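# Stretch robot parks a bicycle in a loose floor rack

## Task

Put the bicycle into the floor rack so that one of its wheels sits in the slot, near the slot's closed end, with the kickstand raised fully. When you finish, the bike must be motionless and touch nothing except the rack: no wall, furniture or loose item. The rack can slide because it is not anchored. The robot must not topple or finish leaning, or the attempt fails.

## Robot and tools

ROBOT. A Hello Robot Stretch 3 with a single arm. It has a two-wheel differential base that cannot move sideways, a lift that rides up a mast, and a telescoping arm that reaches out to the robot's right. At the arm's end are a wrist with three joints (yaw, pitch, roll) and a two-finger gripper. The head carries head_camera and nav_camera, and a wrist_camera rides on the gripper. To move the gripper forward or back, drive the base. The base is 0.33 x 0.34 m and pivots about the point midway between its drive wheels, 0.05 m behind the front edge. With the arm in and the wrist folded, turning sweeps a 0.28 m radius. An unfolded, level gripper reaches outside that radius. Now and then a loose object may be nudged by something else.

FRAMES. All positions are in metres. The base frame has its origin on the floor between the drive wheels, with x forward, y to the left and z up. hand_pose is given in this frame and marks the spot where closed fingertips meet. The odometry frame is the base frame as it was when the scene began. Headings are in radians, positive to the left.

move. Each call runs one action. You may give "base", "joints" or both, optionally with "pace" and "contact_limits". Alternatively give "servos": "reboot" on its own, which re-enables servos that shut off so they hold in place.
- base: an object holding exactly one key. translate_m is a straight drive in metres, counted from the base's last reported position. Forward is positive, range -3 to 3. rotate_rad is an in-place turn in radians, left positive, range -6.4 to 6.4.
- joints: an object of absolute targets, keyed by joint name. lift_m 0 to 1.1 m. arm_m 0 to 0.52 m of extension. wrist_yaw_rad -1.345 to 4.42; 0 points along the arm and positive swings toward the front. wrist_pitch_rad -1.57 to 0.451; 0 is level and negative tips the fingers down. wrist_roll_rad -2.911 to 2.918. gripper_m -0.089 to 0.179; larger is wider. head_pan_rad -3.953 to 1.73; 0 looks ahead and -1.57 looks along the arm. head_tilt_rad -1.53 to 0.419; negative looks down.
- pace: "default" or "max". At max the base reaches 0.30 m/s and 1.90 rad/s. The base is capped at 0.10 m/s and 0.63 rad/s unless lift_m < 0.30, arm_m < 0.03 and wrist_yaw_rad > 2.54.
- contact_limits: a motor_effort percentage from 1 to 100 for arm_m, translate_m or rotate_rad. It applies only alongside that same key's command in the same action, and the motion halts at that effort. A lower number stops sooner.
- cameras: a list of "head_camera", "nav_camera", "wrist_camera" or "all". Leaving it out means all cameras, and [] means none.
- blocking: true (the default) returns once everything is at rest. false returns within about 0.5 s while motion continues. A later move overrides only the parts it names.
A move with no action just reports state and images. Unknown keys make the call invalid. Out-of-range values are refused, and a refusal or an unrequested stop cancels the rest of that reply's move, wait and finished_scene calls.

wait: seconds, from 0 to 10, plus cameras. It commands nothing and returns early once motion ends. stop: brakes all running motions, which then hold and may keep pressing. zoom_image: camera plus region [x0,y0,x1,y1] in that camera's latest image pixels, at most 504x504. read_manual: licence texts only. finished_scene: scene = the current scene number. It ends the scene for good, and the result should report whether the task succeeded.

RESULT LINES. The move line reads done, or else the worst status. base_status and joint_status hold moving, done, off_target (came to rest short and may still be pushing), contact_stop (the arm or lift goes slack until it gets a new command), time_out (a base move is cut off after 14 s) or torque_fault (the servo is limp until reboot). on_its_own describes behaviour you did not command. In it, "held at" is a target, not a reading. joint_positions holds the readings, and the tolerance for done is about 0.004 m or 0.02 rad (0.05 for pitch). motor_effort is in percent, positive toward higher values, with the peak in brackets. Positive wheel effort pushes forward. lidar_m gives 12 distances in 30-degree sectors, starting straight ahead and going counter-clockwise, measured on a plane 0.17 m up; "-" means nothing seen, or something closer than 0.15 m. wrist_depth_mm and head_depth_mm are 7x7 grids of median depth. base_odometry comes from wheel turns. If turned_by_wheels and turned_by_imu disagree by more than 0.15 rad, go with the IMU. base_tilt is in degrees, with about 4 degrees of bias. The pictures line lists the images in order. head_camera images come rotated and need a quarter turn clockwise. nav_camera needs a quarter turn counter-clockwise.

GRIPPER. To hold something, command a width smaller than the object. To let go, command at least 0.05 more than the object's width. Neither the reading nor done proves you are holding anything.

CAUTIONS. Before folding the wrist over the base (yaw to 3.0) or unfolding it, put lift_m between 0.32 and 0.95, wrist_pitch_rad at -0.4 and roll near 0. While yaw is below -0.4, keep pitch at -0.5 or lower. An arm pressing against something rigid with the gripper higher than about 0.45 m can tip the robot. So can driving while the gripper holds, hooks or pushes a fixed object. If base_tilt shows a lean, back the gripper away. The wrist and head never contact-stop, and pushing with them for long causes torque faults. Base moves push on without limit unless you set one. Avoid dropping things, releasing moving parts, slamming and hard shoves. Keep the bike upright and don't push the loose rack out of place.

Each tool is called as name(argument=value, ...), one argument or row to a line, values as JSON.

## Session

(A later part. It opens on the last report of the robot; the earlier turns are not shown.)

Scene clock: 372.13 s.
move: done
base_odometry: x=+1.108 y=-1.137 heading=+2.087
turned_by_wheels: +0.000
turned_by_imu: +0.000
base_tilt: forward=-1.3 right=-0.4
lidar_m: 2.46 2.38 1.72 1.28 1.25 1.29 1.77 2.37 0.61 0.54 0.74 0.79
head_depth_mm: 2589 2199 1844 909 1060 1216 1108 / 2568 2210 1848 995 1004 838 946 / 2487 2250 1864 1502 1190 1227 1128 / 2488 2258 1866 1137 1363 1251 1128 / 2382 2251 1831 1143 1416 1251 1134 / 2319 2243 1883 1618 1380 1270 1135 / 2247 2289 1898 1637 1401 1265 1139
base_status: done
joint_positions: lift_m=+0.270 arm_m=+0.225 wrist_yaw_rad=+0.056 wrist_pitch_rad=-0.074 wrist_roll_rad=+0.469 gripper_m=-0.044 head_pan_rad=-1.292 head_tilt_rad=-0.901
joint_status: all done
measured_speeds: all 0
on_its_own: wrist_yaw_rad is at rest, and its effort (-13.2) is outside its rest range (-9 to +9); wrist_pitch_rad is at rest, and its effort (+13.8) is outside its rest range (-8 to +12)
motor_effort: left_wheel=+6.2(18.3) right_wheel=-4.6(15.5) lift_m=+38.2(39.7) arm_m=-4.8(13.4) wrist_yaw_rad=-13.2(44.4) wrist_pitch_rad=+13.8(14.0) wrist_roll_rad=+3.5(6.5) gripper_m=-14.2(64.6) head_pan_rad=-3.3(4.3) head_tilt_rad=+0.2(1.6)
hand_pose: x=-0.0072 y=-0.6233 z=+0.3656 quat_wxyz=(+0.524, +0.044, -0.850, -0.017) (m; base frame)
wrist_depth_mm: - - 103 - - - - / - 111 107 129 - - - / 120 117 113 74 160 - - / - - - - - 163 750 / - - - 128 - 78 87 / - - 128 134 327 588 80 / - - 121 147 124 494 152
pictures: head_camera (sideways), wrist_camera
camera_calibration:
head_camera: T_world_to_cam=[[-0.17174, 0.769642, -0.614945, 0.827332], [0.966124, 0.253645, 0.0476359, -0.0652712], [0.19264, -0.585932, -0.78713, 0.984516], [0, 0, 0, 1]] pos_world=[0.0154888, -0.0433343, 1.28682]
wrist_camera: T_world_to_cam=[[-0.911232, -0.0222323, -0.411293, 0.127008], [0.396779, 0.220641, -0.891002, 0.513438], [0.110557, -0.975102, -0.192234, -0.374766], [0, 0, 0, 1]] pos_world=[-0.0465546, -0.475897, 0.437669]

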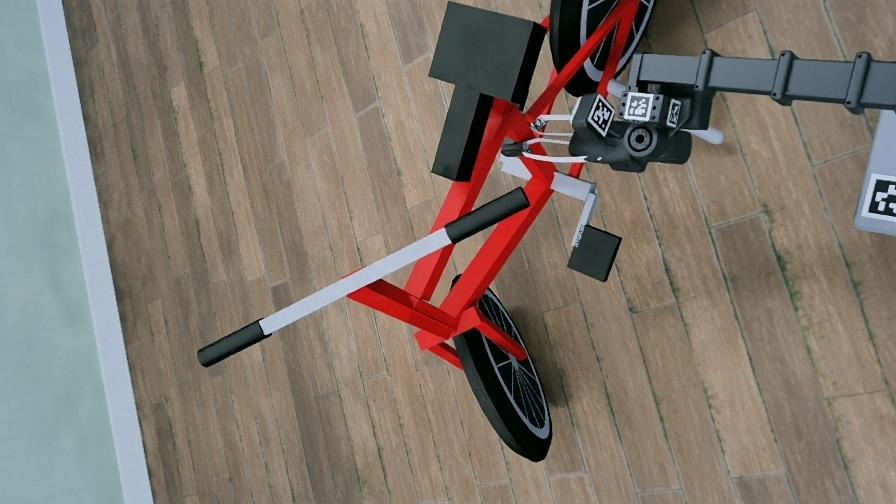

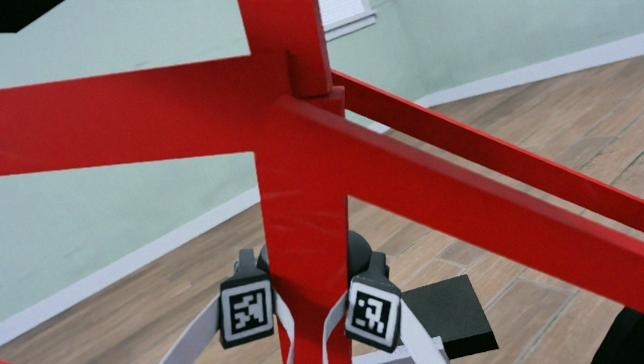

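move(
  joints={"gripper_m": -0.075, "wrist_yaw_rad": 0.03, "lift_m": 0.295, "wrist_pitch_rad": 0.05},
  cameras=["head_camera"],
)

move(
  base={"translate_m": -0.1},
  joints={"gripper_m": -0.079, "wrist_yaw_rad": 0.0},
  cameras=["wrist_camera", "head_camera", "nav_camera"],
)

Scene clock: 376.77 s.
move: off_target
base_odometry: x=+1.108 y=-1.137 heading=+2.087
turned_by_wheels: +0.000
turned_by_imu: +0.001
base_tilt: forward=-1.3 right=-0.4
lidar_m: 2.47 2.37 1.72 1.28 1.25 1.28 1.76 2.37 0.60 0.54 0.74 0.78
head_depth_mm: 2602 2183 1838 1492 1051 1220 1102 / 2525 2220 1847 1599 901 831 944 / 2487 2197 1857 1530 1187 1234 1122 / 2458 2229 1864 1133 1357 1249 1134 / 2366 2260 1844 1143 1415 1258 1133 / 2338 2264 1878 1629 1378 1256 1138 / 2247 2271 1900 1621 1397 1261 1137
base_status: not commanded
joint_positions: lift_m=+0.295 arm_m=+0.225 wrist_yaw_rad=+0.061 wrist_pitch_rad=-0.154 wrist_roll_rad=+0.472 gripper_m=-0.073 head_pan_rad=-1.292 head_tilt_rad=-0.901
joint_status: wrist_yaw_rad off_target (ended at +0.061, target +0.030); wrist_pitch_rad off_target (ended at -0.154, target +0.050); the others done
measured_speeds: all 0
on_its_own: wrist_yaw_rad is at rest, and its effort (-26.9) is outside its rest range (-9 to +9); wrist_pitch_rad is at rest, and its effort (+37.8) is outside its rest range (-8 to +12)
motor_effort: left_wheel=+7.3(7.7) right_wheel=-12.2(12.5) lift_m=+49.3(52.2) arm_m=+5.0(16.3) wrist_yaw_rad=-26.9(28.0) wrist_pitch_rad=+37.8(38.4) wrist_roll_rad=+2.4(3.7) gripper_m=-35.7(99.4) head_pan_rad=-3.1(3.8) head_tilt_rad=-0.1(1.3)
hand_pose: x=-0.0062 y=-0.6190 z=+0.3705 quat_wxyz=(+0.523, +0.066, -0.848, -0.050) (m; base frame)
wrist_depth_mm: - - 95 97 - - - / - 119 101 104 - - - / 112 109 105 104 159 - 917 / - - - - - 166 660 / - - - 127 - 81 174 / - - 128 133 297 80 82 / - - 122 151 125 491 156
pictures: head_camera (sideways)
camera_calibration:
head_camera: T_world_to_cam=[[-0.17174, 0.769642, -0.614945, 0.827332], [0.966124, 0.253645, 0.0476359, -0.0652712], [0.19264, -0.585931, -0.78713, 0.984516], [0, 0, 0, 1]] pos_world=[0.0154888, -0.0433343, 1.28682]

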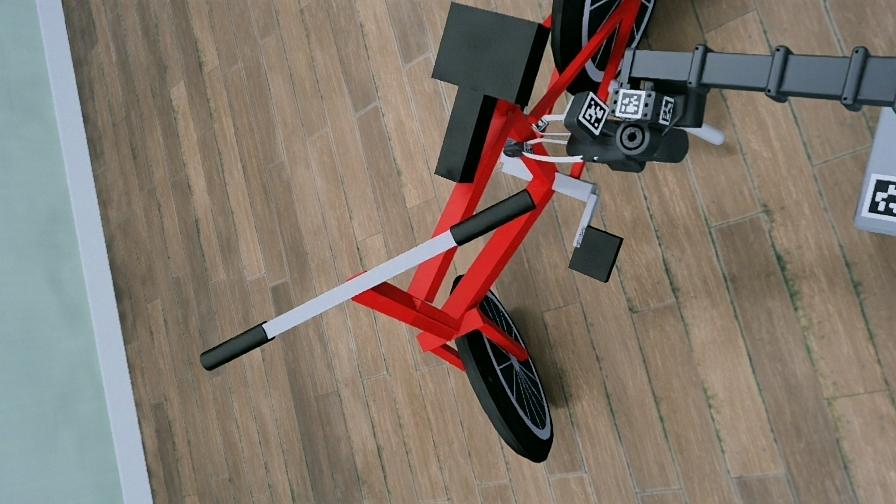

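Scene clock: 378.87 s.
move: off_target
base_odometry: x=+1.157 y=-1.224 heading=+2.088
turned_by_wheels: +0.002
turned_by_imu: +0.003
base_tilt: forward=-1.3 right=-0.4
lidar_m: 2.54 2.46 1.63 1.23 1.20 1.23 1.71 2.28 0.60 0.54 0.80 2.66
head_depth_mm: 2626 2174 1836 1586 1091 1221 1103 / 2573 2196 1847 913 1002 827 943 / 2537 2201 1855 1035 1219 1233 1122 / 2499 2230 1864 1162 1354 1250 1130 / 2441 2265 1830 1184 1413 1258 1136 / 2372 2256 1888 1319 1416 1263 1134 / 2291 2282 1902 1622 1423 1266 1136
base_status: done
joint_positions: lift_m=+0.295 arm_m=+0.225 wrist_yaw_rad=+0.166 wrist_pitch_rad=-0.087 wrist_roll_rad=+0.464 gripper_m=-0.075 head_pan_rad=-1.292 head_tilt_rad=-0.901
joint_status: wrist_yaw_rad off_target (ended at +0.166, target +0.000); gripper_m off_target (ended at -0.075, target -0.079)
measured_speeds: all 0
on_its_own: wrist_yaw_rad is held at +0.077, not at your +0.000, by its stall guard, which is still easing; left_wheel is at rest, and its effort (+25.3) is outside its rest range (-21 to +21); right_wheel is at rest, and its effort (-43.9) is outside its rest range (-21 to +21); wrist_pitch_rad is at rest, and its effort (+25.5) is outside its rest range (-8 to +12); wrist_pitch_rad moved +0.067 toward your old target +0.050
motor_effort: left_wheel=+25.3(30.3) right_wheel=-43.9(56.4) lift_m=+30.6(49.7) arm_m=-18.4(18.7) wrist_yaw_rad=-77.3(98.5) wrist_pitch_rad=+25.5(38.0) wrist_roll_rad=+4.9(5.7) gripper_m=-22.2(63.8) head_pan_rad=-3.4(3.7) head_tilt_rad=+0.4(1.2)
hand_pose: x=+0.0204 y=-0.6197 z=+0.3873 quat_wxyz=(+0.527, +0.094, -0.845, +0.006) (m; base frame)
wrist_depth_mm: 119 127 112 - - - - / 154 - 120 - - - - / - 174 131 176 - - - / 163 153 136 145 177 - 817 / - - 100 105 971 713 174 / - - 126 100 99 633 554 / 276 396 121 176 101 97 142
pictures: head_camera (sideways), nav_camera (sideways), wrist_camera
camera_calibration:
head_camera: T_world_to_cam=[[-0.171737, 0.769631, -0.614959, 0.82735], [0.966124, 0.253646, 0.0476363, -0.0652717], [0.192644, -0.585945, -0.787119, 0.984502], [0, 0, 0, 1]] pos_world=[0.0154888, -0.0433346, 1.28682]
nav_camera: T_world_to_cam=[[0.220255, -0.755637, 0.616847, -0.760212], [-0.949852, -0.310047, -0.0406487, 0.111259], [0.221968, -0.57696, -0.786033, 0.977598], [0, 0, 0, 1]] pos_world=[0.0561253, 0.0240862, 1.24188]
wrist_camera: T_world_to_cam=[[-0.905976, -0.117495, -0.406697, 0.100279], [0.364111, 0.273784, -0.890205, 0.554336], [0.215942, -0.954587, -0.205261, -0.354527], [0, 0, 0, 1]] pos_world=[-0.0344326, -0.478413, 0.461486]

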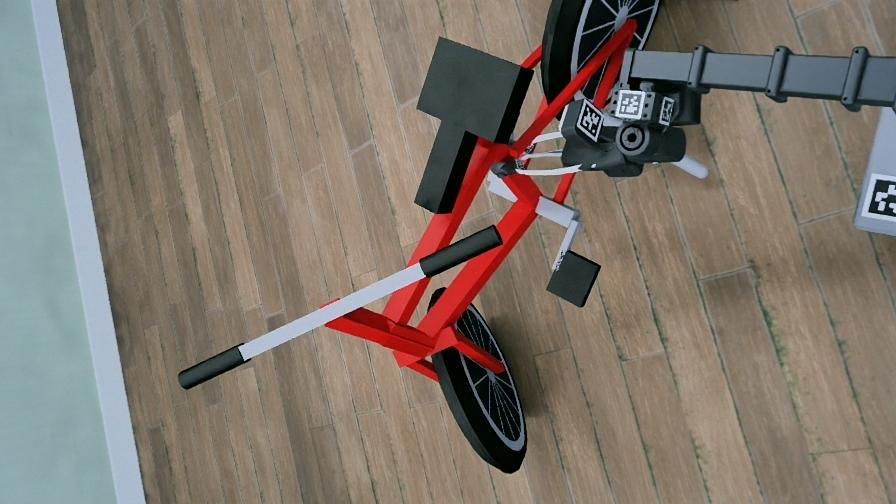

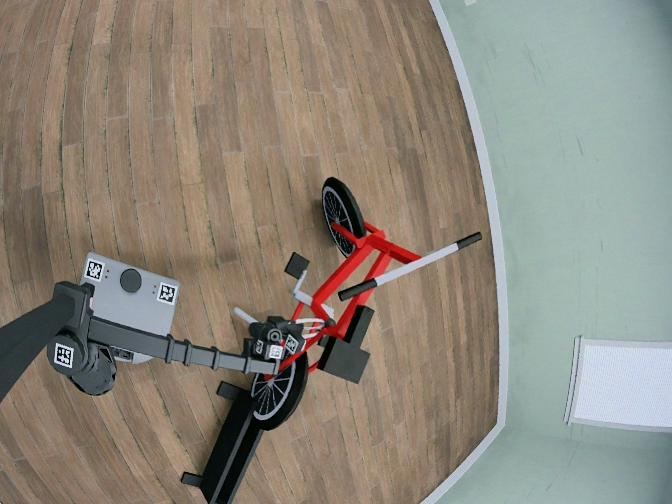

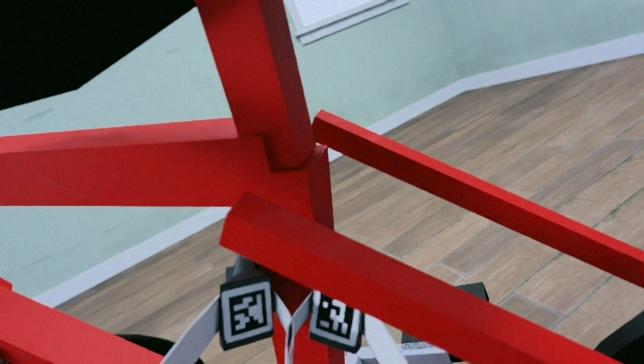

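zoom_image(
  camera="nav_camera",
  region=[170, 250, 400, 504],
)

Scaled by 1.984 from the camera's 672x504 image, which has a finer 792x594 frame.

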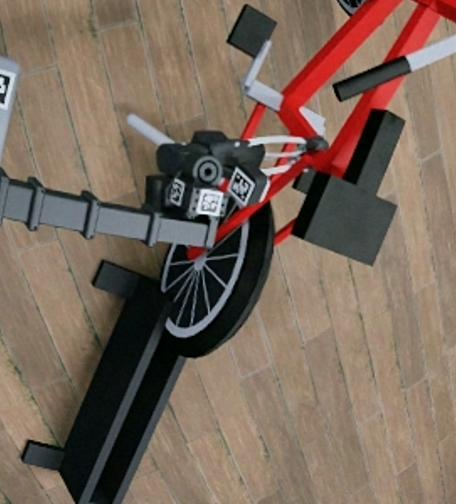

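move(
  base={"rotate_rad": -0.15},
  joints={"gripper_m": -0.075, "wrist_yaw_rad": 0.05},
  cameras=["wrist_camera", "head_camera", "nav_camera"],
)

Scene clock: 386.97 s.
move: done
base_odometry: x=+1.157 y=-1.224 heading=+1.939
turned_by_wheels: -0.150
turned_by_imu: -0.138
base_tilt: forward=-1.4 right=-0.4
lidar_m: 2.66 2.46 1.92 1.29 1.19 1.20 1.50 2.28 0.64 0.57 0.85 2.59
head_depth_mm: 2735 2222 1833 947 1113 1204 1103 / 2729 2222 1850 1033 979 824 941 / 2668 2225 1848 1237 1353 1255 1127 / 2552 2234 1069 1510 1377 1255 1124 / 2501 2203 1885 1366 1418 1262 1134 / 2421 2260 1889 1534 1418 1270 1135 / 2350 2274 1890 1632 1432 1264 1140
base_status: done
joint_positions: lift_m=+0.295 arm_m=+0.225 wrist_yaw_rad=+0.055 wrist_pitch_rad=+0.028 wrist_roll_rad=+0.475 gripper_m=-0.074 head_pan_rad=-1.293 head_tilt_rad=-0.899
joint_status: all done
measured_speeds: all 0
on_its_own: wrist_pitch_rad moved +0.115 to your old target +0.050
motor_effort: left_wheel=+3.7(39.0) right_wheel=-3.1(57.6) lift_m=+32.4(34.5) arm_m=-15.0(15.2) wrist_yaw_rad=-3.6(99.2) wrist_pitch_rad=+4.0(25.0) wrist_roll_rad=+1.2(4.0) gripper_m=-20.1(43.8) head_pan_rad=-2.8(3.8) head_tilt_rad=-0.6(1.0)
hand_pose: x=-0.0073 y=-0.6264 z=+0.4167 quat_wxyz=(+0.520, +0.016, -0.853, +0.026) (m; base frame)
wrist_depth_mm: - - 198 139 239 - - / - - 209 200 - - - / - - - 204 - - - / 313 270 237 207 - - - / 331 - - 171 171 238 808 / 354 - - 126 865 156 184 / - 342 119 124 716 362 147
pictures: head_camera (sideways), nav_camera (sideways), wrist_camera
camera_calibration:
head_camera: T_world_to_cam=[[-0.170897, 0.768523, -0.616576, 0.829452], [0.966259, 0.253122, 0.0476807, -0.0653304], [0.192712, -0.587623, -0.78585, 0.982852], [0, 0, 0, 1]] pos_world=[0.0154696, -0.0433703, 1.28691]
nav_camera: T_world_to_cam=[[0.219423, -0.754557, 0.618464, -0.762314], [-0.950027, -0.30952, -0.0405723, 0.111161], [0.222041, -0.578655, -0.784765, 0.975949], [0, 0, 0, 1]] pos_world=[0.0561745, 0.0239355, 1.24186]
wrist_camera: T_world_to_cam=[[-0.906212, -0.0633765, -0.418047, 0.124968], [0.40795, 0.128871, -0.903863, 0.50766], [0.111158, -0.989634, -0.0909296, -0.419272], [0, 0, 0, 1]] pos_world=[-0.0472478, -0.472428, 0.472974]

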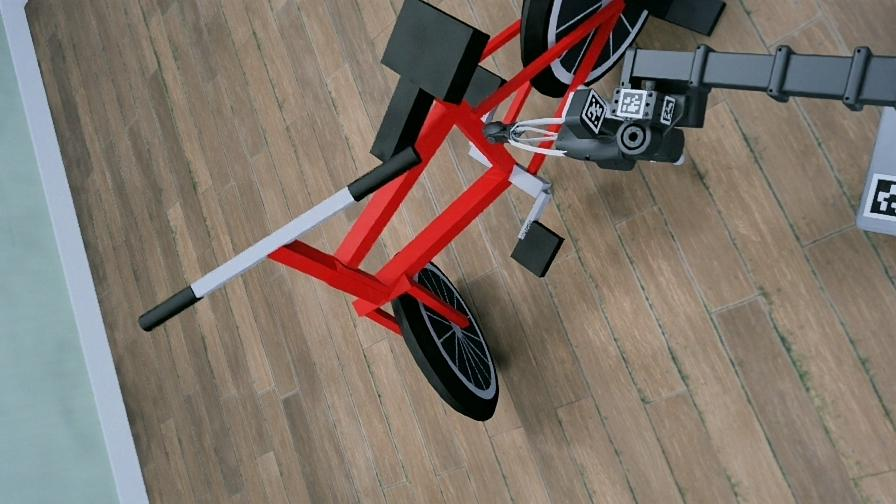

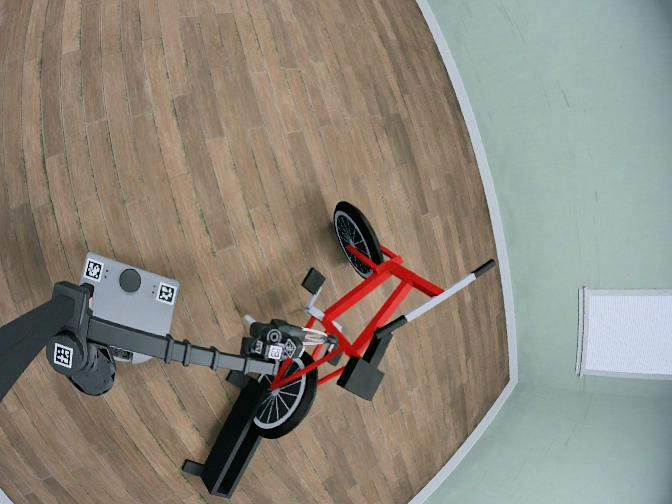

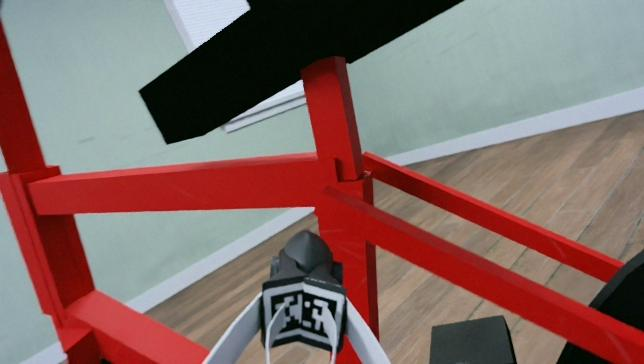

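move(
  joints={"arm_m": 0.06, "lift_m": 0.27, "wrist_pitch_rad": 0.0, "wrist_yaw_rad": 0.0},
  cameras=["nav_camera", "head_camera"],
)

zoom_image(
  camera="nav_camera",
  region=[170, 250, 400, 504],
)

Scene clock: 393.00 s.
move: done
base_odometry: x=+1.157 y=-1.224 heading=+1.939
turned_by_wheels: +0.000
turned_by_imu: +0.000
base_tilt: forward=-1.3 right=-0.4
lidar_m: 2.66 2.46 1.93 1.29 1.19 1.20 1.50 2.27 0.63 0.57 0.83 2.59
head_depth_mm: 2731 2184 1825 1524 1118 1220 1107 / 2737 2218 1871 949 1258 1240 715 / 2656 2231 1866 1144 1381 1206 1095 / 2573 2257 1825 1361 1390 1258 1129 / 2508 2245 1846 1334 1418 1254 1135 / 2424 2219 1886 1531 1424 1267 1140 / 2314 2255 1904 1634 1439 1265 1139
base_status: not commanded
joint_positions: lift_m=+0.270 arm_m=+0.060 wrist_yaw_rad=+0.004 wrist_pitch_rad=-0.021 wrist_roll_rad=+0.475 gripper_m=-0.074 head_pan_rad=-1.293 head_tilt_rad=-0.899
joint_status: all done
measured_speeds: all 0
motor_effort: left_wheel=+4.4(7.5) right_wheel=-4.7(9.3) lift_m=+20.2(22.5) arm_m=-15.3(20.6) wrist_yaw_rad=-4.3(18.1) wrist_pitch_rad=+3.7(5.8) wrist_roll_rad=+1.2(1.7) gripper_m=-19.9(20.9) head_pan_rad=-2.7(3.5) head_tilt_rad=-0.7(1.2)
hand_pose: x=-0.0204 y=-0.4607 z=+0.3793 quat_wxyz=(+0.521, +0.007, -0.853, -0.008) (m; base frame)
wrist_depth_mm: - - 254 284 - - - / - - 317 - - - - / - - 351 - - 292 270 / 411 - - 349 378 299 280 / 449 - - - 324 306 296 / - 444 452 127 369 328 300 / 458 520 110 123 353 333 329
pictures: head_camera (sideways), nav_camera (sideways)
camera_calibration:
head_camera: T_world_to_cam=[[-0.170896, 0.768524, -0.616576, 0.829452], [0.966259, 0.253119, 0.0476807, -0.0653304], [0.192711, -0.587624, -0.78585, 0.982852], [0, 0, 0, 1]] pos_world=[0.0154695, -0.0433703, 1.28691]
nav_camera: T_world_to_cam=[[0.219421, -0.754557, 0.618464, -0.762314], [-0.950028, -0.309518, -0.0405723, 0.111161], [0.22204, -0.578656, -0.784765, 0.975949], [0, 0, 0, 1]] pos_world=[0.0561746, 0.0239354, 1.24186]

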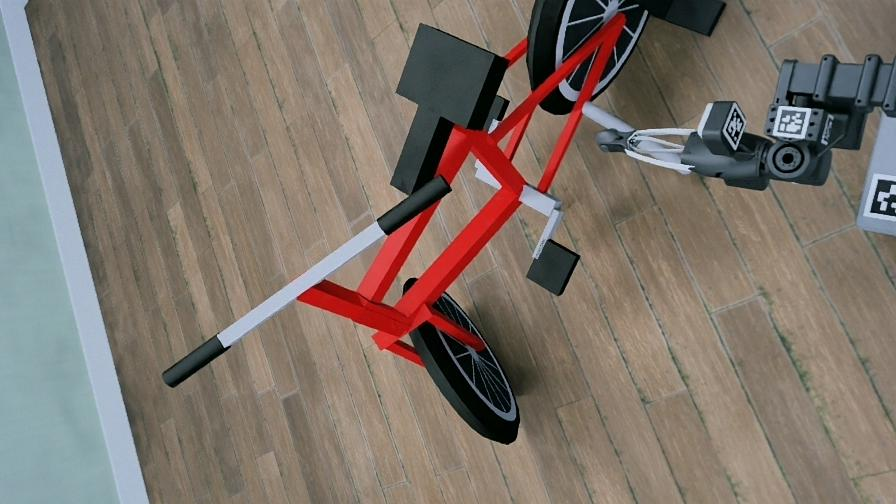

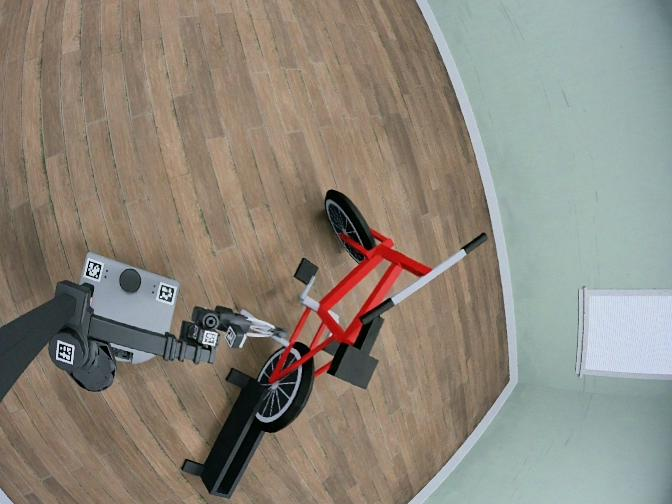

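Scaled by 1.984 from the camera's 672x504 image, which has a finer 792x594 frame.

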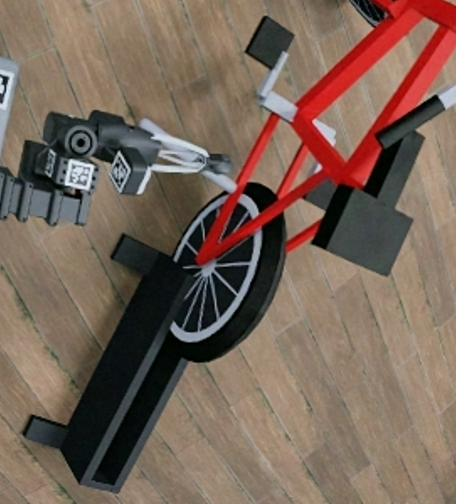

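move(
  base={"rotate_rad": -0.54},
  joints={"arm_m": 0.02, "gripper_m": 0.11, "wrist_roll_rad": 0.5},
  cameras=["head_camera"],
)

move(
  base={"translate_m": 0.25},
  cameras=["head_camera"],
)

move(
  base={"rotate_rad": 0.23},
  cameras=["head_camera", "wrist_camera"],
)

Scene clock: 413.40 s.
move: done
base_odometry: x=+1.157 y=-1.224 heading=+1.399
turned_by_wheels: -0.540
turned_by_imu: -0.530
base_tilt: forward=-1.3 right=-0.4
lidar_m: 2.58 2.68 2.46 1.96 1.30 1.19 1.20 1.49 2.28 0.63 0.57 0.83
head_depth_mm: 2168 2196 1842 1587 1316 1241 1111 / 2329 2227 1846 1607 1289 1229 702 / 2472 2226 1859 1593 1253 1250 809 / 2576 2249 1862 1613 1290 1255 1131 / 2676 2262 1879 943 1339 1243 1135 / 2848 2299 1885 1012 1348 1258 1131 / 2716 2279 1898 1557 1380 1272 1143
base_status: done
joint_positions: lift_m=+0.270 arm_m=+0.020 wrist_yaw_rad=+0.002 wrist_pitch_rad=-0.021 wrist_roll_rad=+0.496 gripper_m=+0.110 head_pan_rad=-1.293 head_tilt_rad=-0.899
joint_status: all done
measured_speeds: all 0
motor_effort: left_wheel=+3.8(9.6) right_wheel=-4.8(8.5) lift_m=+22.5(22.7) arm_m=-14.4(19.6) wrist_yaw_rad=-1.6(4.3) wrist_pitch_rad=+3.8(4.1) wrist_roll_rad=+0.8(2.1) gripper_m=+0.8(81.2) head_pan_rad=-3.0(3.6) head_tilt_rad=-0.2(1.0)
hand_pose: x=-0.0211 y=-0.4207 z=+0.3793 quat_wxyz=(+0.512, +0.006, -0.859, -0.009) (m; base frame)
wrist_depth_mm: - - - - - - - / - - - - - - - / - - - - - - - / - - - - - - 880 / - - 382 404 - 891 491 / - 121 373 396 147 456 490 / 101 121 379 411 427 118 478
pictures: head_camera (sideways)
camera_calibration:
head_camera: T_world_to_cam=[[-0.170896, 0.768524, -0.616576, 0.829452], [0.966259, 0.25312, 0.0476807, -0.0653304], [0.192711, -0.587624, -0.78585, 0.982852], [0, 0, 0, 1]] pos_world=[0.0154695, -0.0433703, 1.28691]

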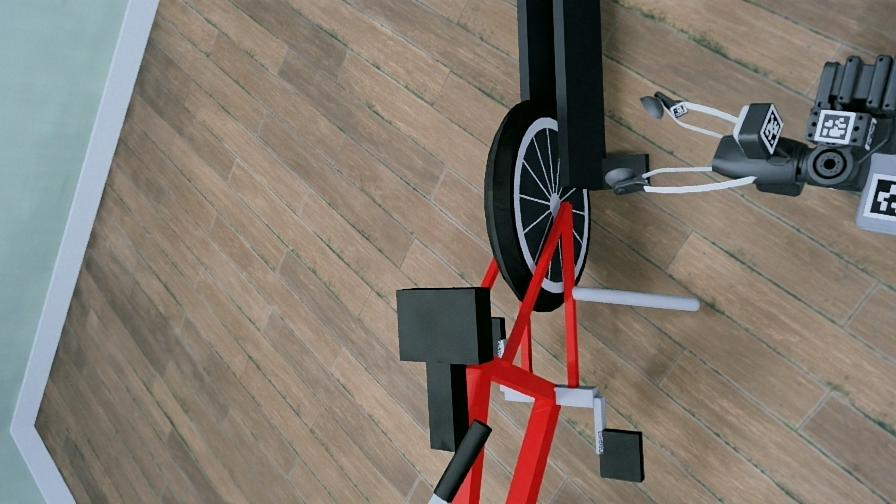

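Scene clock: 417.03 s.
move: done
base_odometry: x=+1.200 y=-0.978 heading=+1.399
turned_by_wheels: +0.000
turned_by_imu: +0.001
base_tilt: forward=-1.3 right=-0.5
lidar_m: 2.35 2.59 2.37 2.33 1.55 1.42 1.43 1.77 0.65 0.52 0.69 0.59
head_depth_mm: 2290 2193 1845 1590 1158 1241 1123 / 2418 2199 1872 1542 1150 1222 701 / 2489 2212 1869 930 1168 1229 806 / 2644 2246 1865 1616 1219 1252 1130 / 2739 2241 1879 1616 1360 1244 1136 / 2776 2288 1888 917 1353 1262 1135 / 2631 2273 1892 1634 1070 1244 1142
base_status: done
joint_positions: lift_m=+0.270 arm_m=+0.020 wrist_yaw_rad=+0.002 wrist_pitch_rad=-0.021 wrist_roll_rad=+0.496 gripper_m=+0.110 head_pan_rad=-1.293 head_tilt_rad=-0.899
joint_status: not commanded
measured_speeds: all 0
motor_effort: left_wheel=+2.8(8.0) right_wheel=-0.1(4.0) lift_m=+23.6(24.6) arm_m=-13.9(15.3) wrist_yaw_rad=-0.2(2.9) wrist_pitch_rad=+3.5(4.1) wrist_roll_rad=+1.2(1.4) gripper_m=+0.3(1.3) head_pan_rad=-2.5(3.6) head_tilt_rad=-0.6(1.1)
hand_pose: x=-0.0211 y=-0.4207 z=+0.3793 quat_wxyz=(+0.512, +0.006, -0.859, -0.009) (m; base frame)
wrist_depth_mm: - 232 241 - - - - / - 232 327 - - - - / 258 285 - - - 392 - / - 286 - - 352 383 867 / - 288 366 347 352 392 415 / - 121 - 358 147 396 416 / 101 124 466 403 343 119 414
pictures: head_camera (sideways)
camera_calibration:
head_camera: T_world_to_cam=[[-0.170896, 0.768524, -0.616576, 0.829452], [0.966259, 0.253119, 0.0476807, -0.0653304], [0.192711, -0.587624, -0.78585, 0.982852], [0, 0, 0, 1]] pos_world=[0.0154695, -0.0433703, 1.28691]

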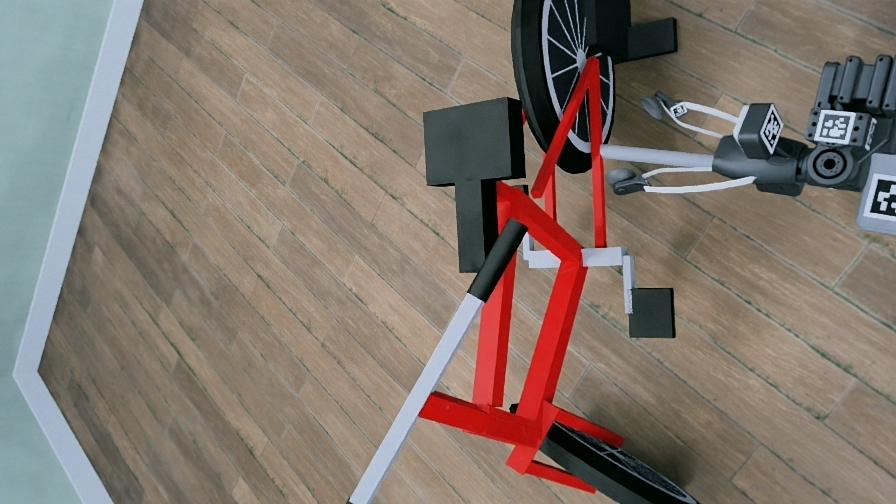

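Scene clock: 418.43 s.
move: done
base_odometry: x=+1.200 y=-0.978 heading=+1.629
turned_by_wheels: +0.230
turned_by_imu: +0.226
base_tilt: forward=-1.3 right=-0.5
lidar_m: 2.48 2.40 2.37 1.83 1.44 1.41 1.51 2.20 0.52 0.51 0.61 0.60
head_depth_mm: 2494 2204 1843 908 1049 1237 1118 / 2675 2217 1849 1592 1146 1190 702 / 2770 2225 1877 1612 1331 1253 808 / 2749 2250 1875 1518 1358 1238 1134 / 2618 2251 1878 1048 1367 1253 1133 / 2481 2271 1815 1625 1199 1265 1138 / 2291 2296 1882 1628 1433 1268 1141
base_status: done
joint_positions: lift_m=+0.270 arm_m=+0.020 wrist_yaw_rad=+0.002 wrist_pitch_rad=-0.021 wrist_roll_rad=+0.496 gripper_m=+0.110 head_pan_rad=-1.293 head_tilt_rad=-0.899
joint_status: not commanded
measured_speeds: all 0
motor_effort: left_wheel=-4.1(8.2) right_wheel=+4.1(7.2) lift_m=+24.6(25.4) arm_m=-13.0(13.8) wrist_yaw_rad=-0.9(2.7) wrist_pitch_rad=+3.9(4.0) wrist_roll_rad=+0.8(1.3) gripper_m=-0.3(0.9) head_pan_rad=-3.2(3.9) head_tilt_rad=-0.5(0.9)
hand_pose: x=-0.0211 y=-0.4207 z=+0.3793 quat_wxyz=(+0.512, +0.006, -0.859, -0.009) (m; base frame)
wrist_depth_mm: - - 262 278 - - - / - 265 - - - - 305 / - - 286 287 - 311 303 / - - - - - 308 312 / - - - - - 319 322 / - 122 - 323 443 329 317 / 101 124 345 365 404 119 351
pictures: head_camera (sideways), wrist_camera
camera_calibration:
head_camera: T_world_to_cam=[[-0.170896, 0.768524, -0.616576, 0.829452], [0.966259, 0.253119, 0.0476807, -0.0653304], [0.192711, -0.587624, -0.78585, 0.982852], [0, 0, 0, 1]] pos_world=[0.0154695, -0.0433703, 1.28691]
wrist_camera: T_world_to_cam=[[-0.899418, 0.00598489, -0.437048, 0.146402], [0.432891, 0.150448, -0.888803, 0.45678], [0.0604338, -0.9886, -0.137907, -0.200362], [0, 0, 0, 1]] pos_world=[-0.0539509, -0.267676, 0.442341]

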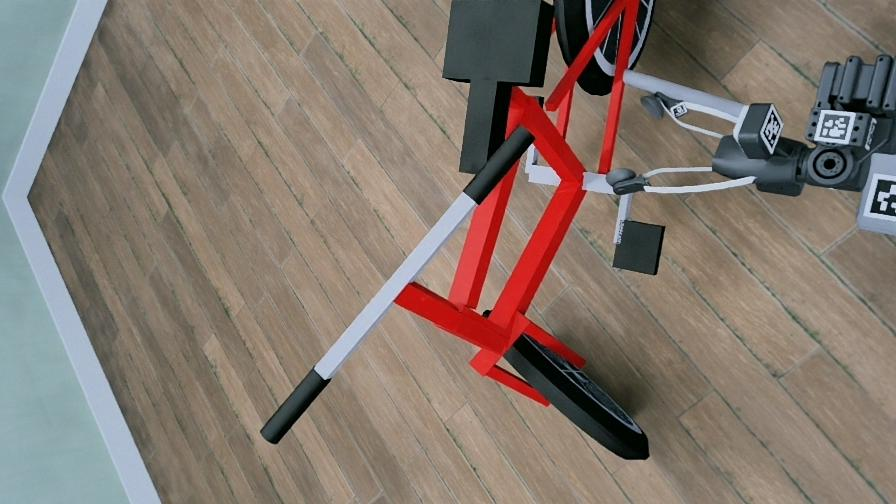

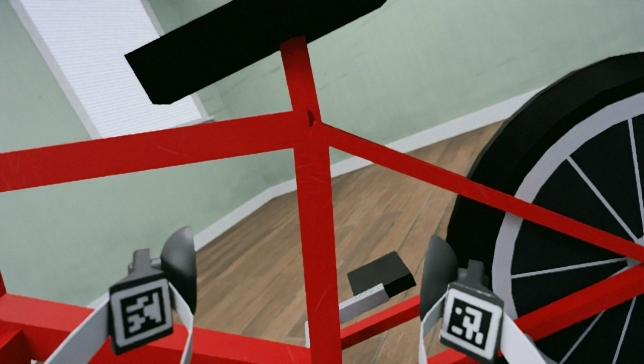

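move(
  joints={"arm_m": 0.14},
  cameras=["wrist_camera"],
)

Scene clock: 423.83 s.
move: done
base_odometry: x=+1.200 y=-0.978 heading=+1.629
turned_by_wheels: +0.000
turned_by_imu: +0.000
base_tilt: forward=-1.3 right=-0.5
lidar_m: 2.48 2.41 2.37 1.83 1.44 1.42 1.51 2.20 0.53 0.51 0.61 0.59
head_depth_mm: 2529 2196 1841 905 1049 1242 1104 / 2623 2198 1850 1595 1129 797 782 / 2761 2266 1860 1608 1189 1209 1124 / 2741 2242 1864 1509 1362 1238 1130 / 2637 2255 1878 1051 1369 1261 1129 / 2470 2281 1801 1626 1198 1266 1135 / 2303 2292 1900 1640 1424 1269 1140
base_status: not commanded
joint_positions: lift_m=+0.270 arm_m=+0.140 wrist_yaw_rad=+0.001 wrist_pitch_rad=-0.021 wrist_roll_rad=+0.497 gripper_m=+0.110 head_pan_rad=-1.293 head_tilt_rad=-0.899
joint_status: all done
measured_speeds: all 0
motor_effort: left_wheel=-3.7(4.4) right_wheel=+3.9(4.4) lift_m=+27.1(27.2) arm_m=+15.8(20.7) wrist_yaw_rad=-0.6(2.6) wrist_pitch_rad=+3.8(4.1) wrist_roll_rad=+1.0(1.4) gripper_m=+0.1(0.9) head_pan_rad=-3.3(3.5) head_tilt_rad=+0.0(1.2)
hand_pose: x=-0.0211 y=-0.5407 z=+0.3793 quat_wxyz=(+0.512, +0.006, -0.859, -0.009) (m; base frame)
wrist_depth_mm: 144 146 173 - - - - / 167 - - - - - - / - 162 164 168 - - 201 / 163 166 - 174 141 - 193 / - - - 181 - 207 183 / - 121 - 187 148 210 196 / 101 - 958 193 328 119 202
pictures: wrist_camera
camera_calibration:
wrist_camera: T_world_to_cam=[[-0.899291, 0.00616383, -0.437307, 0.147273], [0.433177, 0.150363, -0.888678, 0.474768], [0.060277, -0.988612, -0.13789, -0.319009], [0, 0, 0, 1]] pos_world=[-0.0539879, -0.387671, 0.442331]

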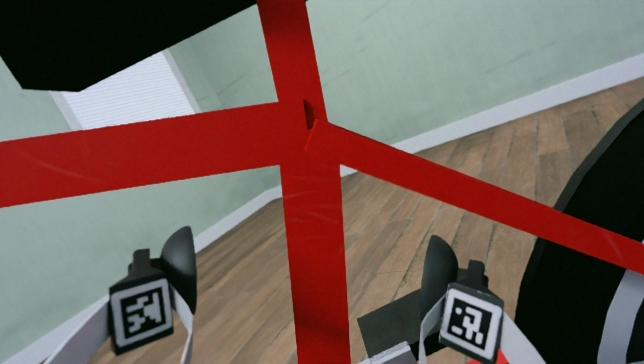

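move(
  joints={"arm_m": 0.17},
  cameras=[],
)

move(
  joints={"gripper_m": -0.05},
  cameras=["wrist_camera"],
)

Scene clock: 427.60 s.
move: done
base_odometry: x=+1.200 y=-0.978 heading=+1.629
turned_by_wheels: +0.000
turned_by_imu: +0.000
base_tilt: forward=-1.3 right=-0.4
lidar_m: 2.48 2.42 2.37 1.84 1.44 1.41 1.51 2.20 0.52 0.52 0.61 0.59
head_depth_mm: 2502 2213 1850 907 1047 1241 1099 / 2651 2206 1852 1588 1002 794 942 / 2778 2221 1861 1599 1154 1214 1126 / 2711 2245 1870 1514 1359 1230 1130 / 2637 2257 1883 1051 1360 1255 1136 / 2464 2267 1808 1611 1194 1261 1136 / 2316 2284 1907 1632 1434 1263 1140
base_status: not commanded
joint_positions: lift_m=+0.270 arm_m=+0.170 wrist_yaw_rad=+0.001 wrist_pitch_rad=-0.021 wrist_roll_rad=+0.497 gripper_m=+0.110 head_pan_rad=-1.293 head_tilt_rad=-0.899
joint_status: all done
measured_speeds: all 0
motor_effort: left_wheel=-3.6(4.3) right_wheel=+4.1(4.4) lift_m=+29.2(29.2) arm_m=+14.7(23.9) wrist_yaw_rad=-0.7(2.4) wrist_pitch_rad=+3.8(4.2) wrist_roll_rad=+1.2(1.2) gripper_m=+0.2(1.6) head_pan_rad=-2.9(3.6) head_tilt_rad=-0.7(1.0)
hand_pose: x=-0.0211 y=-0.5707 z=+0.3793 quat_wxyz=(+0.512, +0.006, -0.859, -0.009) (m; base frame)
wrist_depth_mm: 124 147 - - - - - / - - - - - - - / - 132 135 139 - - - / 134 135 139 142 108 - 897 / - - - 148 - 115 120 / - 121 - 153 147 653 174 / 101 - 957 159 316 117 176
pictures: none
No camera images: "cameras" was empty.

Scene clock: 429.73 s.
move: done
base_odometry: x=+1.200 y=-0.978 heading=+1.629
turned_by_wheels: +0.000
turned_by_imu: +0.000
base_tilt: forward=-1.3 right=-0.5
lidar_m: 2.49 2.40 2.37 1.83 1.44 1.42 1.51 2.21 0.52 0.51 0.61 0.60
head_depth_mm: 2509 2218 1841 1593 1045 1240 1098 / 2692 2186 1854 1588 1003 793 943 / 2788 2264 1861 1608 1195 1214 1126 / 2694 2228 1865 952 1362 1233 1130 / 2647 2252 1875 1047 1364 1257 1128 / 2466 2265 1808 1604 1197 1262 1137 / 2316 2277 1878 1630 1419 1269 1140
base_status: not commanded
joint_positions: lift_m=+0.270 arm_m=+0.170 wrist_yaw_rad=-0.002 wrist_pitch_rad=-0.023 wrist_roll_rad=+0.497 gripper_m=-0.049 head_pan_rad=-1.293 head_tilt_rad=-0.899
joint_status: all done
measured_speeds: all 0
motor_effort: left_wheel=-3.4(4.5) right_wheel=+4.2(4.5) lift_m=+29.4(30.1) arm_m=+8.9(15.9) wrist_yaw_rad=+1.5(4.0) wrist_pitch_rad=+4.3(4.4) wrist_roll_rad=+0.8(1.2) gripper_m=-21.2(98.0) head_pan_rad=-2.7(3.5) head_tilt_rad=-0.7(1.0)
hand_pose: x=-0.0221 y=-0.5706 z=+0.3787 quat_wxyz=(+0.512, +0.005, -0.859, -0.011) (m; base frame)
wrist_depth_mm: 126 150 130 - - - - / - - - - - - - / - 129 132 137 - - - / 130 133 135 138 106 - 875 / - - - 145 - 113 118 / - - 126 147 787 682 171 / - - 121 156 294 565 176
pictures: wrist_camera
camera_calibration:
wrist_camera: T_world_to_cam=[[-0.899267, 0.0106004, -0.437272, 0.148842], [0.433739, 0.15069, -0.888349, 0.479263], [0.0564758, -0.988524, -0.140109, -0.34784], [0, 0, 0, 1]] pos_world=[-0.0543814, -0.417646, 0.442101]

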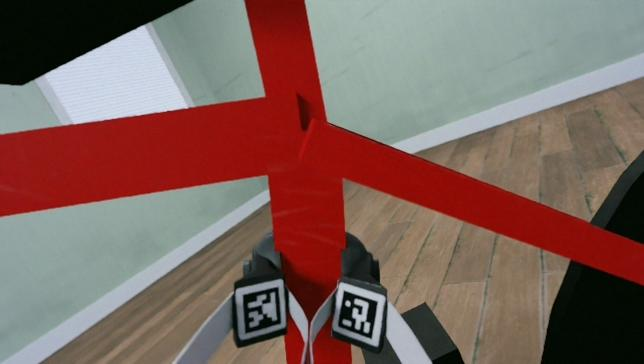

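move(
  joints={"lift_m": 0.288, "gripper_m": -0.06},
  cameras=[],
)

move(
  base={"translate_m": -0.1},
  joints={"gripper_m": -0.075, "arm_m": 0.175},
  cameras=["wrist_camera", "head_camera", "nav_camera"],
)

Scene clock: 434.00 s.
move: done
base_odometry: x=+1.200 y=-0.978 heading=+1.629
turned_by_wheels: +0.000
turned_by_imu: +0.000
base_tilt: forward=-1.4 right=-0.4
lidar_m: 2.47 2.41 2.37 1.84 1.44 1.42 1.52 2.21 0.52 0.51 0.61 0.59
head_depth_mm: 2488 2195 1847 1582 1049 1238 1108 / 2634 2205 1842 1593 977 788 948 / 2779 2218 1853 1601 1156 1200 1131 / 2727 2251 1878 1512 1359 1244 1130 / 2643 2241 1879 1031 1369 1254 1129 / 2491 2293 1855 1624 1339 1264 1133 / 2314 2280 1889 1626 1417 1262 1137
base_status: not commanded
joint_positions: lift_m=+0.288 arm_m=+0.170 wrist_yaw_rad=+0.003 wrist_pitch_rad=-0.083 wrist_roll_rad=+0.497 gripper_m=-0.059 head_pan_rad=-1.293 head_tilt_rad=-0.899
joint_status: all done
measured_speeds: all 0
on_its_own: wrist_pitch_rad is at rest, and its effort (+15.3) is outside its rest range (-8 to +12)
motor_effort: left_wheel=-3.0(4.0) right_wheel=+3.0(4.4) lift_m=+39.9(39.9) arm_m=-18.9(19.2) wrist_yaw_rad=-3.5(3.5) wrist_pitch_rad=+15.3(15.6) wrist_roll_rad=+0.8(1.3) gripper_m=-25.5(79.4) head_pan_rad=-2.5(3.3) head_tilt_rad=+0.1(0.7)
hand_pose: x=-0.0207 y=-0.5683 z=+0.3815 quat_wxyz=(+0.512, +0.023, -0.858, -0.035) (m; base frame)
wrist_depth_mm: 124 - 124 - - - - / - - - 132 - - - / - 125 128 132 - - - / 126 128 132 133 104 909 801 / - - - 144 929 113 166 / - - 126 143 701 641 174 / - - 122 127 305 530 177
pictures: none
No camera images: "cameras" was empty.

Scene clock: 436.43 s.
move: done
base_odometry: x=+1.206 y=-1.077 heading=+1.629
turned_by_wheels: +0.000
turned_by_imu: +0.002
base_tilt: forward=-1.3 right=-0.4
lidar_m: 2.56 2.46 2.43 1.71 1.36 1.34 1.43 2.09 0.61 0.53 0.73 0.73
head_depth_mm: 2494 2197 1853 1516 1092 1225 1105 / 2611 2197 1840 923 1085 789 1093 / 2763 2229 1859 1008 1230 1212 1128 / 2782 2239 1890 1163 1362 1244 1127 / 2665 2270 1823 1111 1412 1256 1132 / 2552 2285 1866 1592 1375 1263 1135 / 2387 2272 1900 1639 1376 1265 1139
base_status: done
joint_positions: lift_m=+0.288 arm_m=+0.175 wrist_yaw_rad=+0.018 wrist_pitch_rad=-0.060 wrist_roll_rad=+0.496 gripper_m=-0.071 head_pan_rad=-1.293 head_tilt_rad=-0.898
joint_status: all done
measured_speeds: all 0
on_its_own: wrist_yaw_rad is at rest, and its effort (-14.7) is outside its rest range (-9 to +9)
motor_effort: left_wheel=+4.1(27.3) right_wheel=-6.9(53.8) lift_m=+24.1(40.0) arm_m=-5.0(21.8) wrist_yaw_rad=-14.7(98.8) wrist_pitch_rad=+10.9(17.9) wrist_roll_rad=+1.2(5.1) gripper_m=-19.1(89.3) head_pan_rad=-3.2(3.5) head_tilt_rad=-0.9(1.6)
hand_pose: x=-0.0170 y=-0.5743 z=+0.3872 quat_wxyz=(+0.512, +0.023, -0.858, -0.022) (m; base frame)
wrist_depth_mm: 151 150 170 - - - - / 157 - 180 - - - - / - - 173 - - - 183 / 182 177 176 234 - - 176 / - - 188 146 239 205 178 / - - 197 127 388 153 181 / - - 118 124 365 200 159
pictures: head_camera (sideways), nav_camera (sideways), wrist_camera
camera_calibration:
head_camera: T_world_to_cam=[[-0.17064, 0.76772, -0.617647, 0.830846], [0.96625, 0.253151, 0.04771, -0.0653685], [0.192986, -0.58866, -0.785007, 0.981754], [0, 0, 0, 1]] pos_world=[0.0154737, -0.0433902, 1.28697]
nav_camera: T_world_to_cam=[[0.219165, -0.753753, 0.619535, -0.763708], [-0.950023, -0.30954, -0.0405216, 0.111095], [0.222314, -0.579691, -0.783922, 0.974852], [0, 0, 0, 1]] pos_world=[0.0561978, 0.023855, 1.24185]
wrist_camera: T_world_to_cam=[[-0.899735, 0.00886378, -0.436346, 0.155827], [0.42974, 0.192453, -0.882205, 0.506684], [0.0761563, -0.981266, -0.176966, -0.331767], [0, 0, 0, 1]] pos_world=[-0.0522735, -0.424445, 0.456282]

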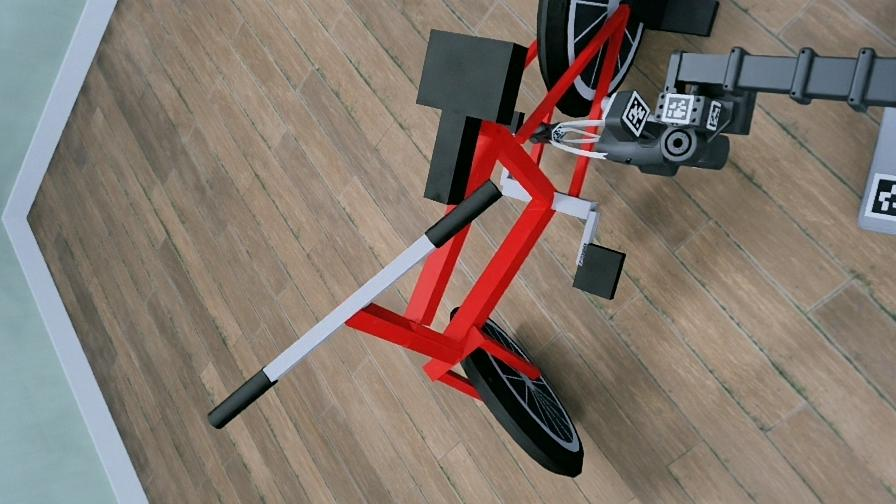

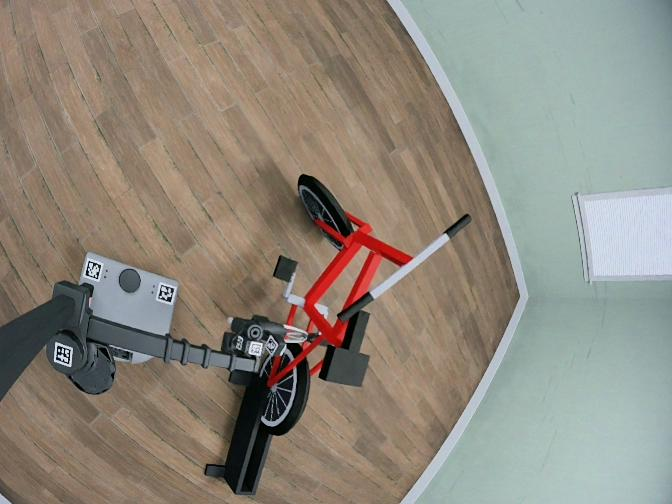

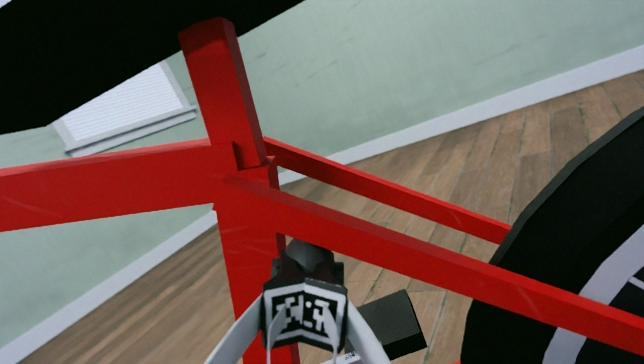

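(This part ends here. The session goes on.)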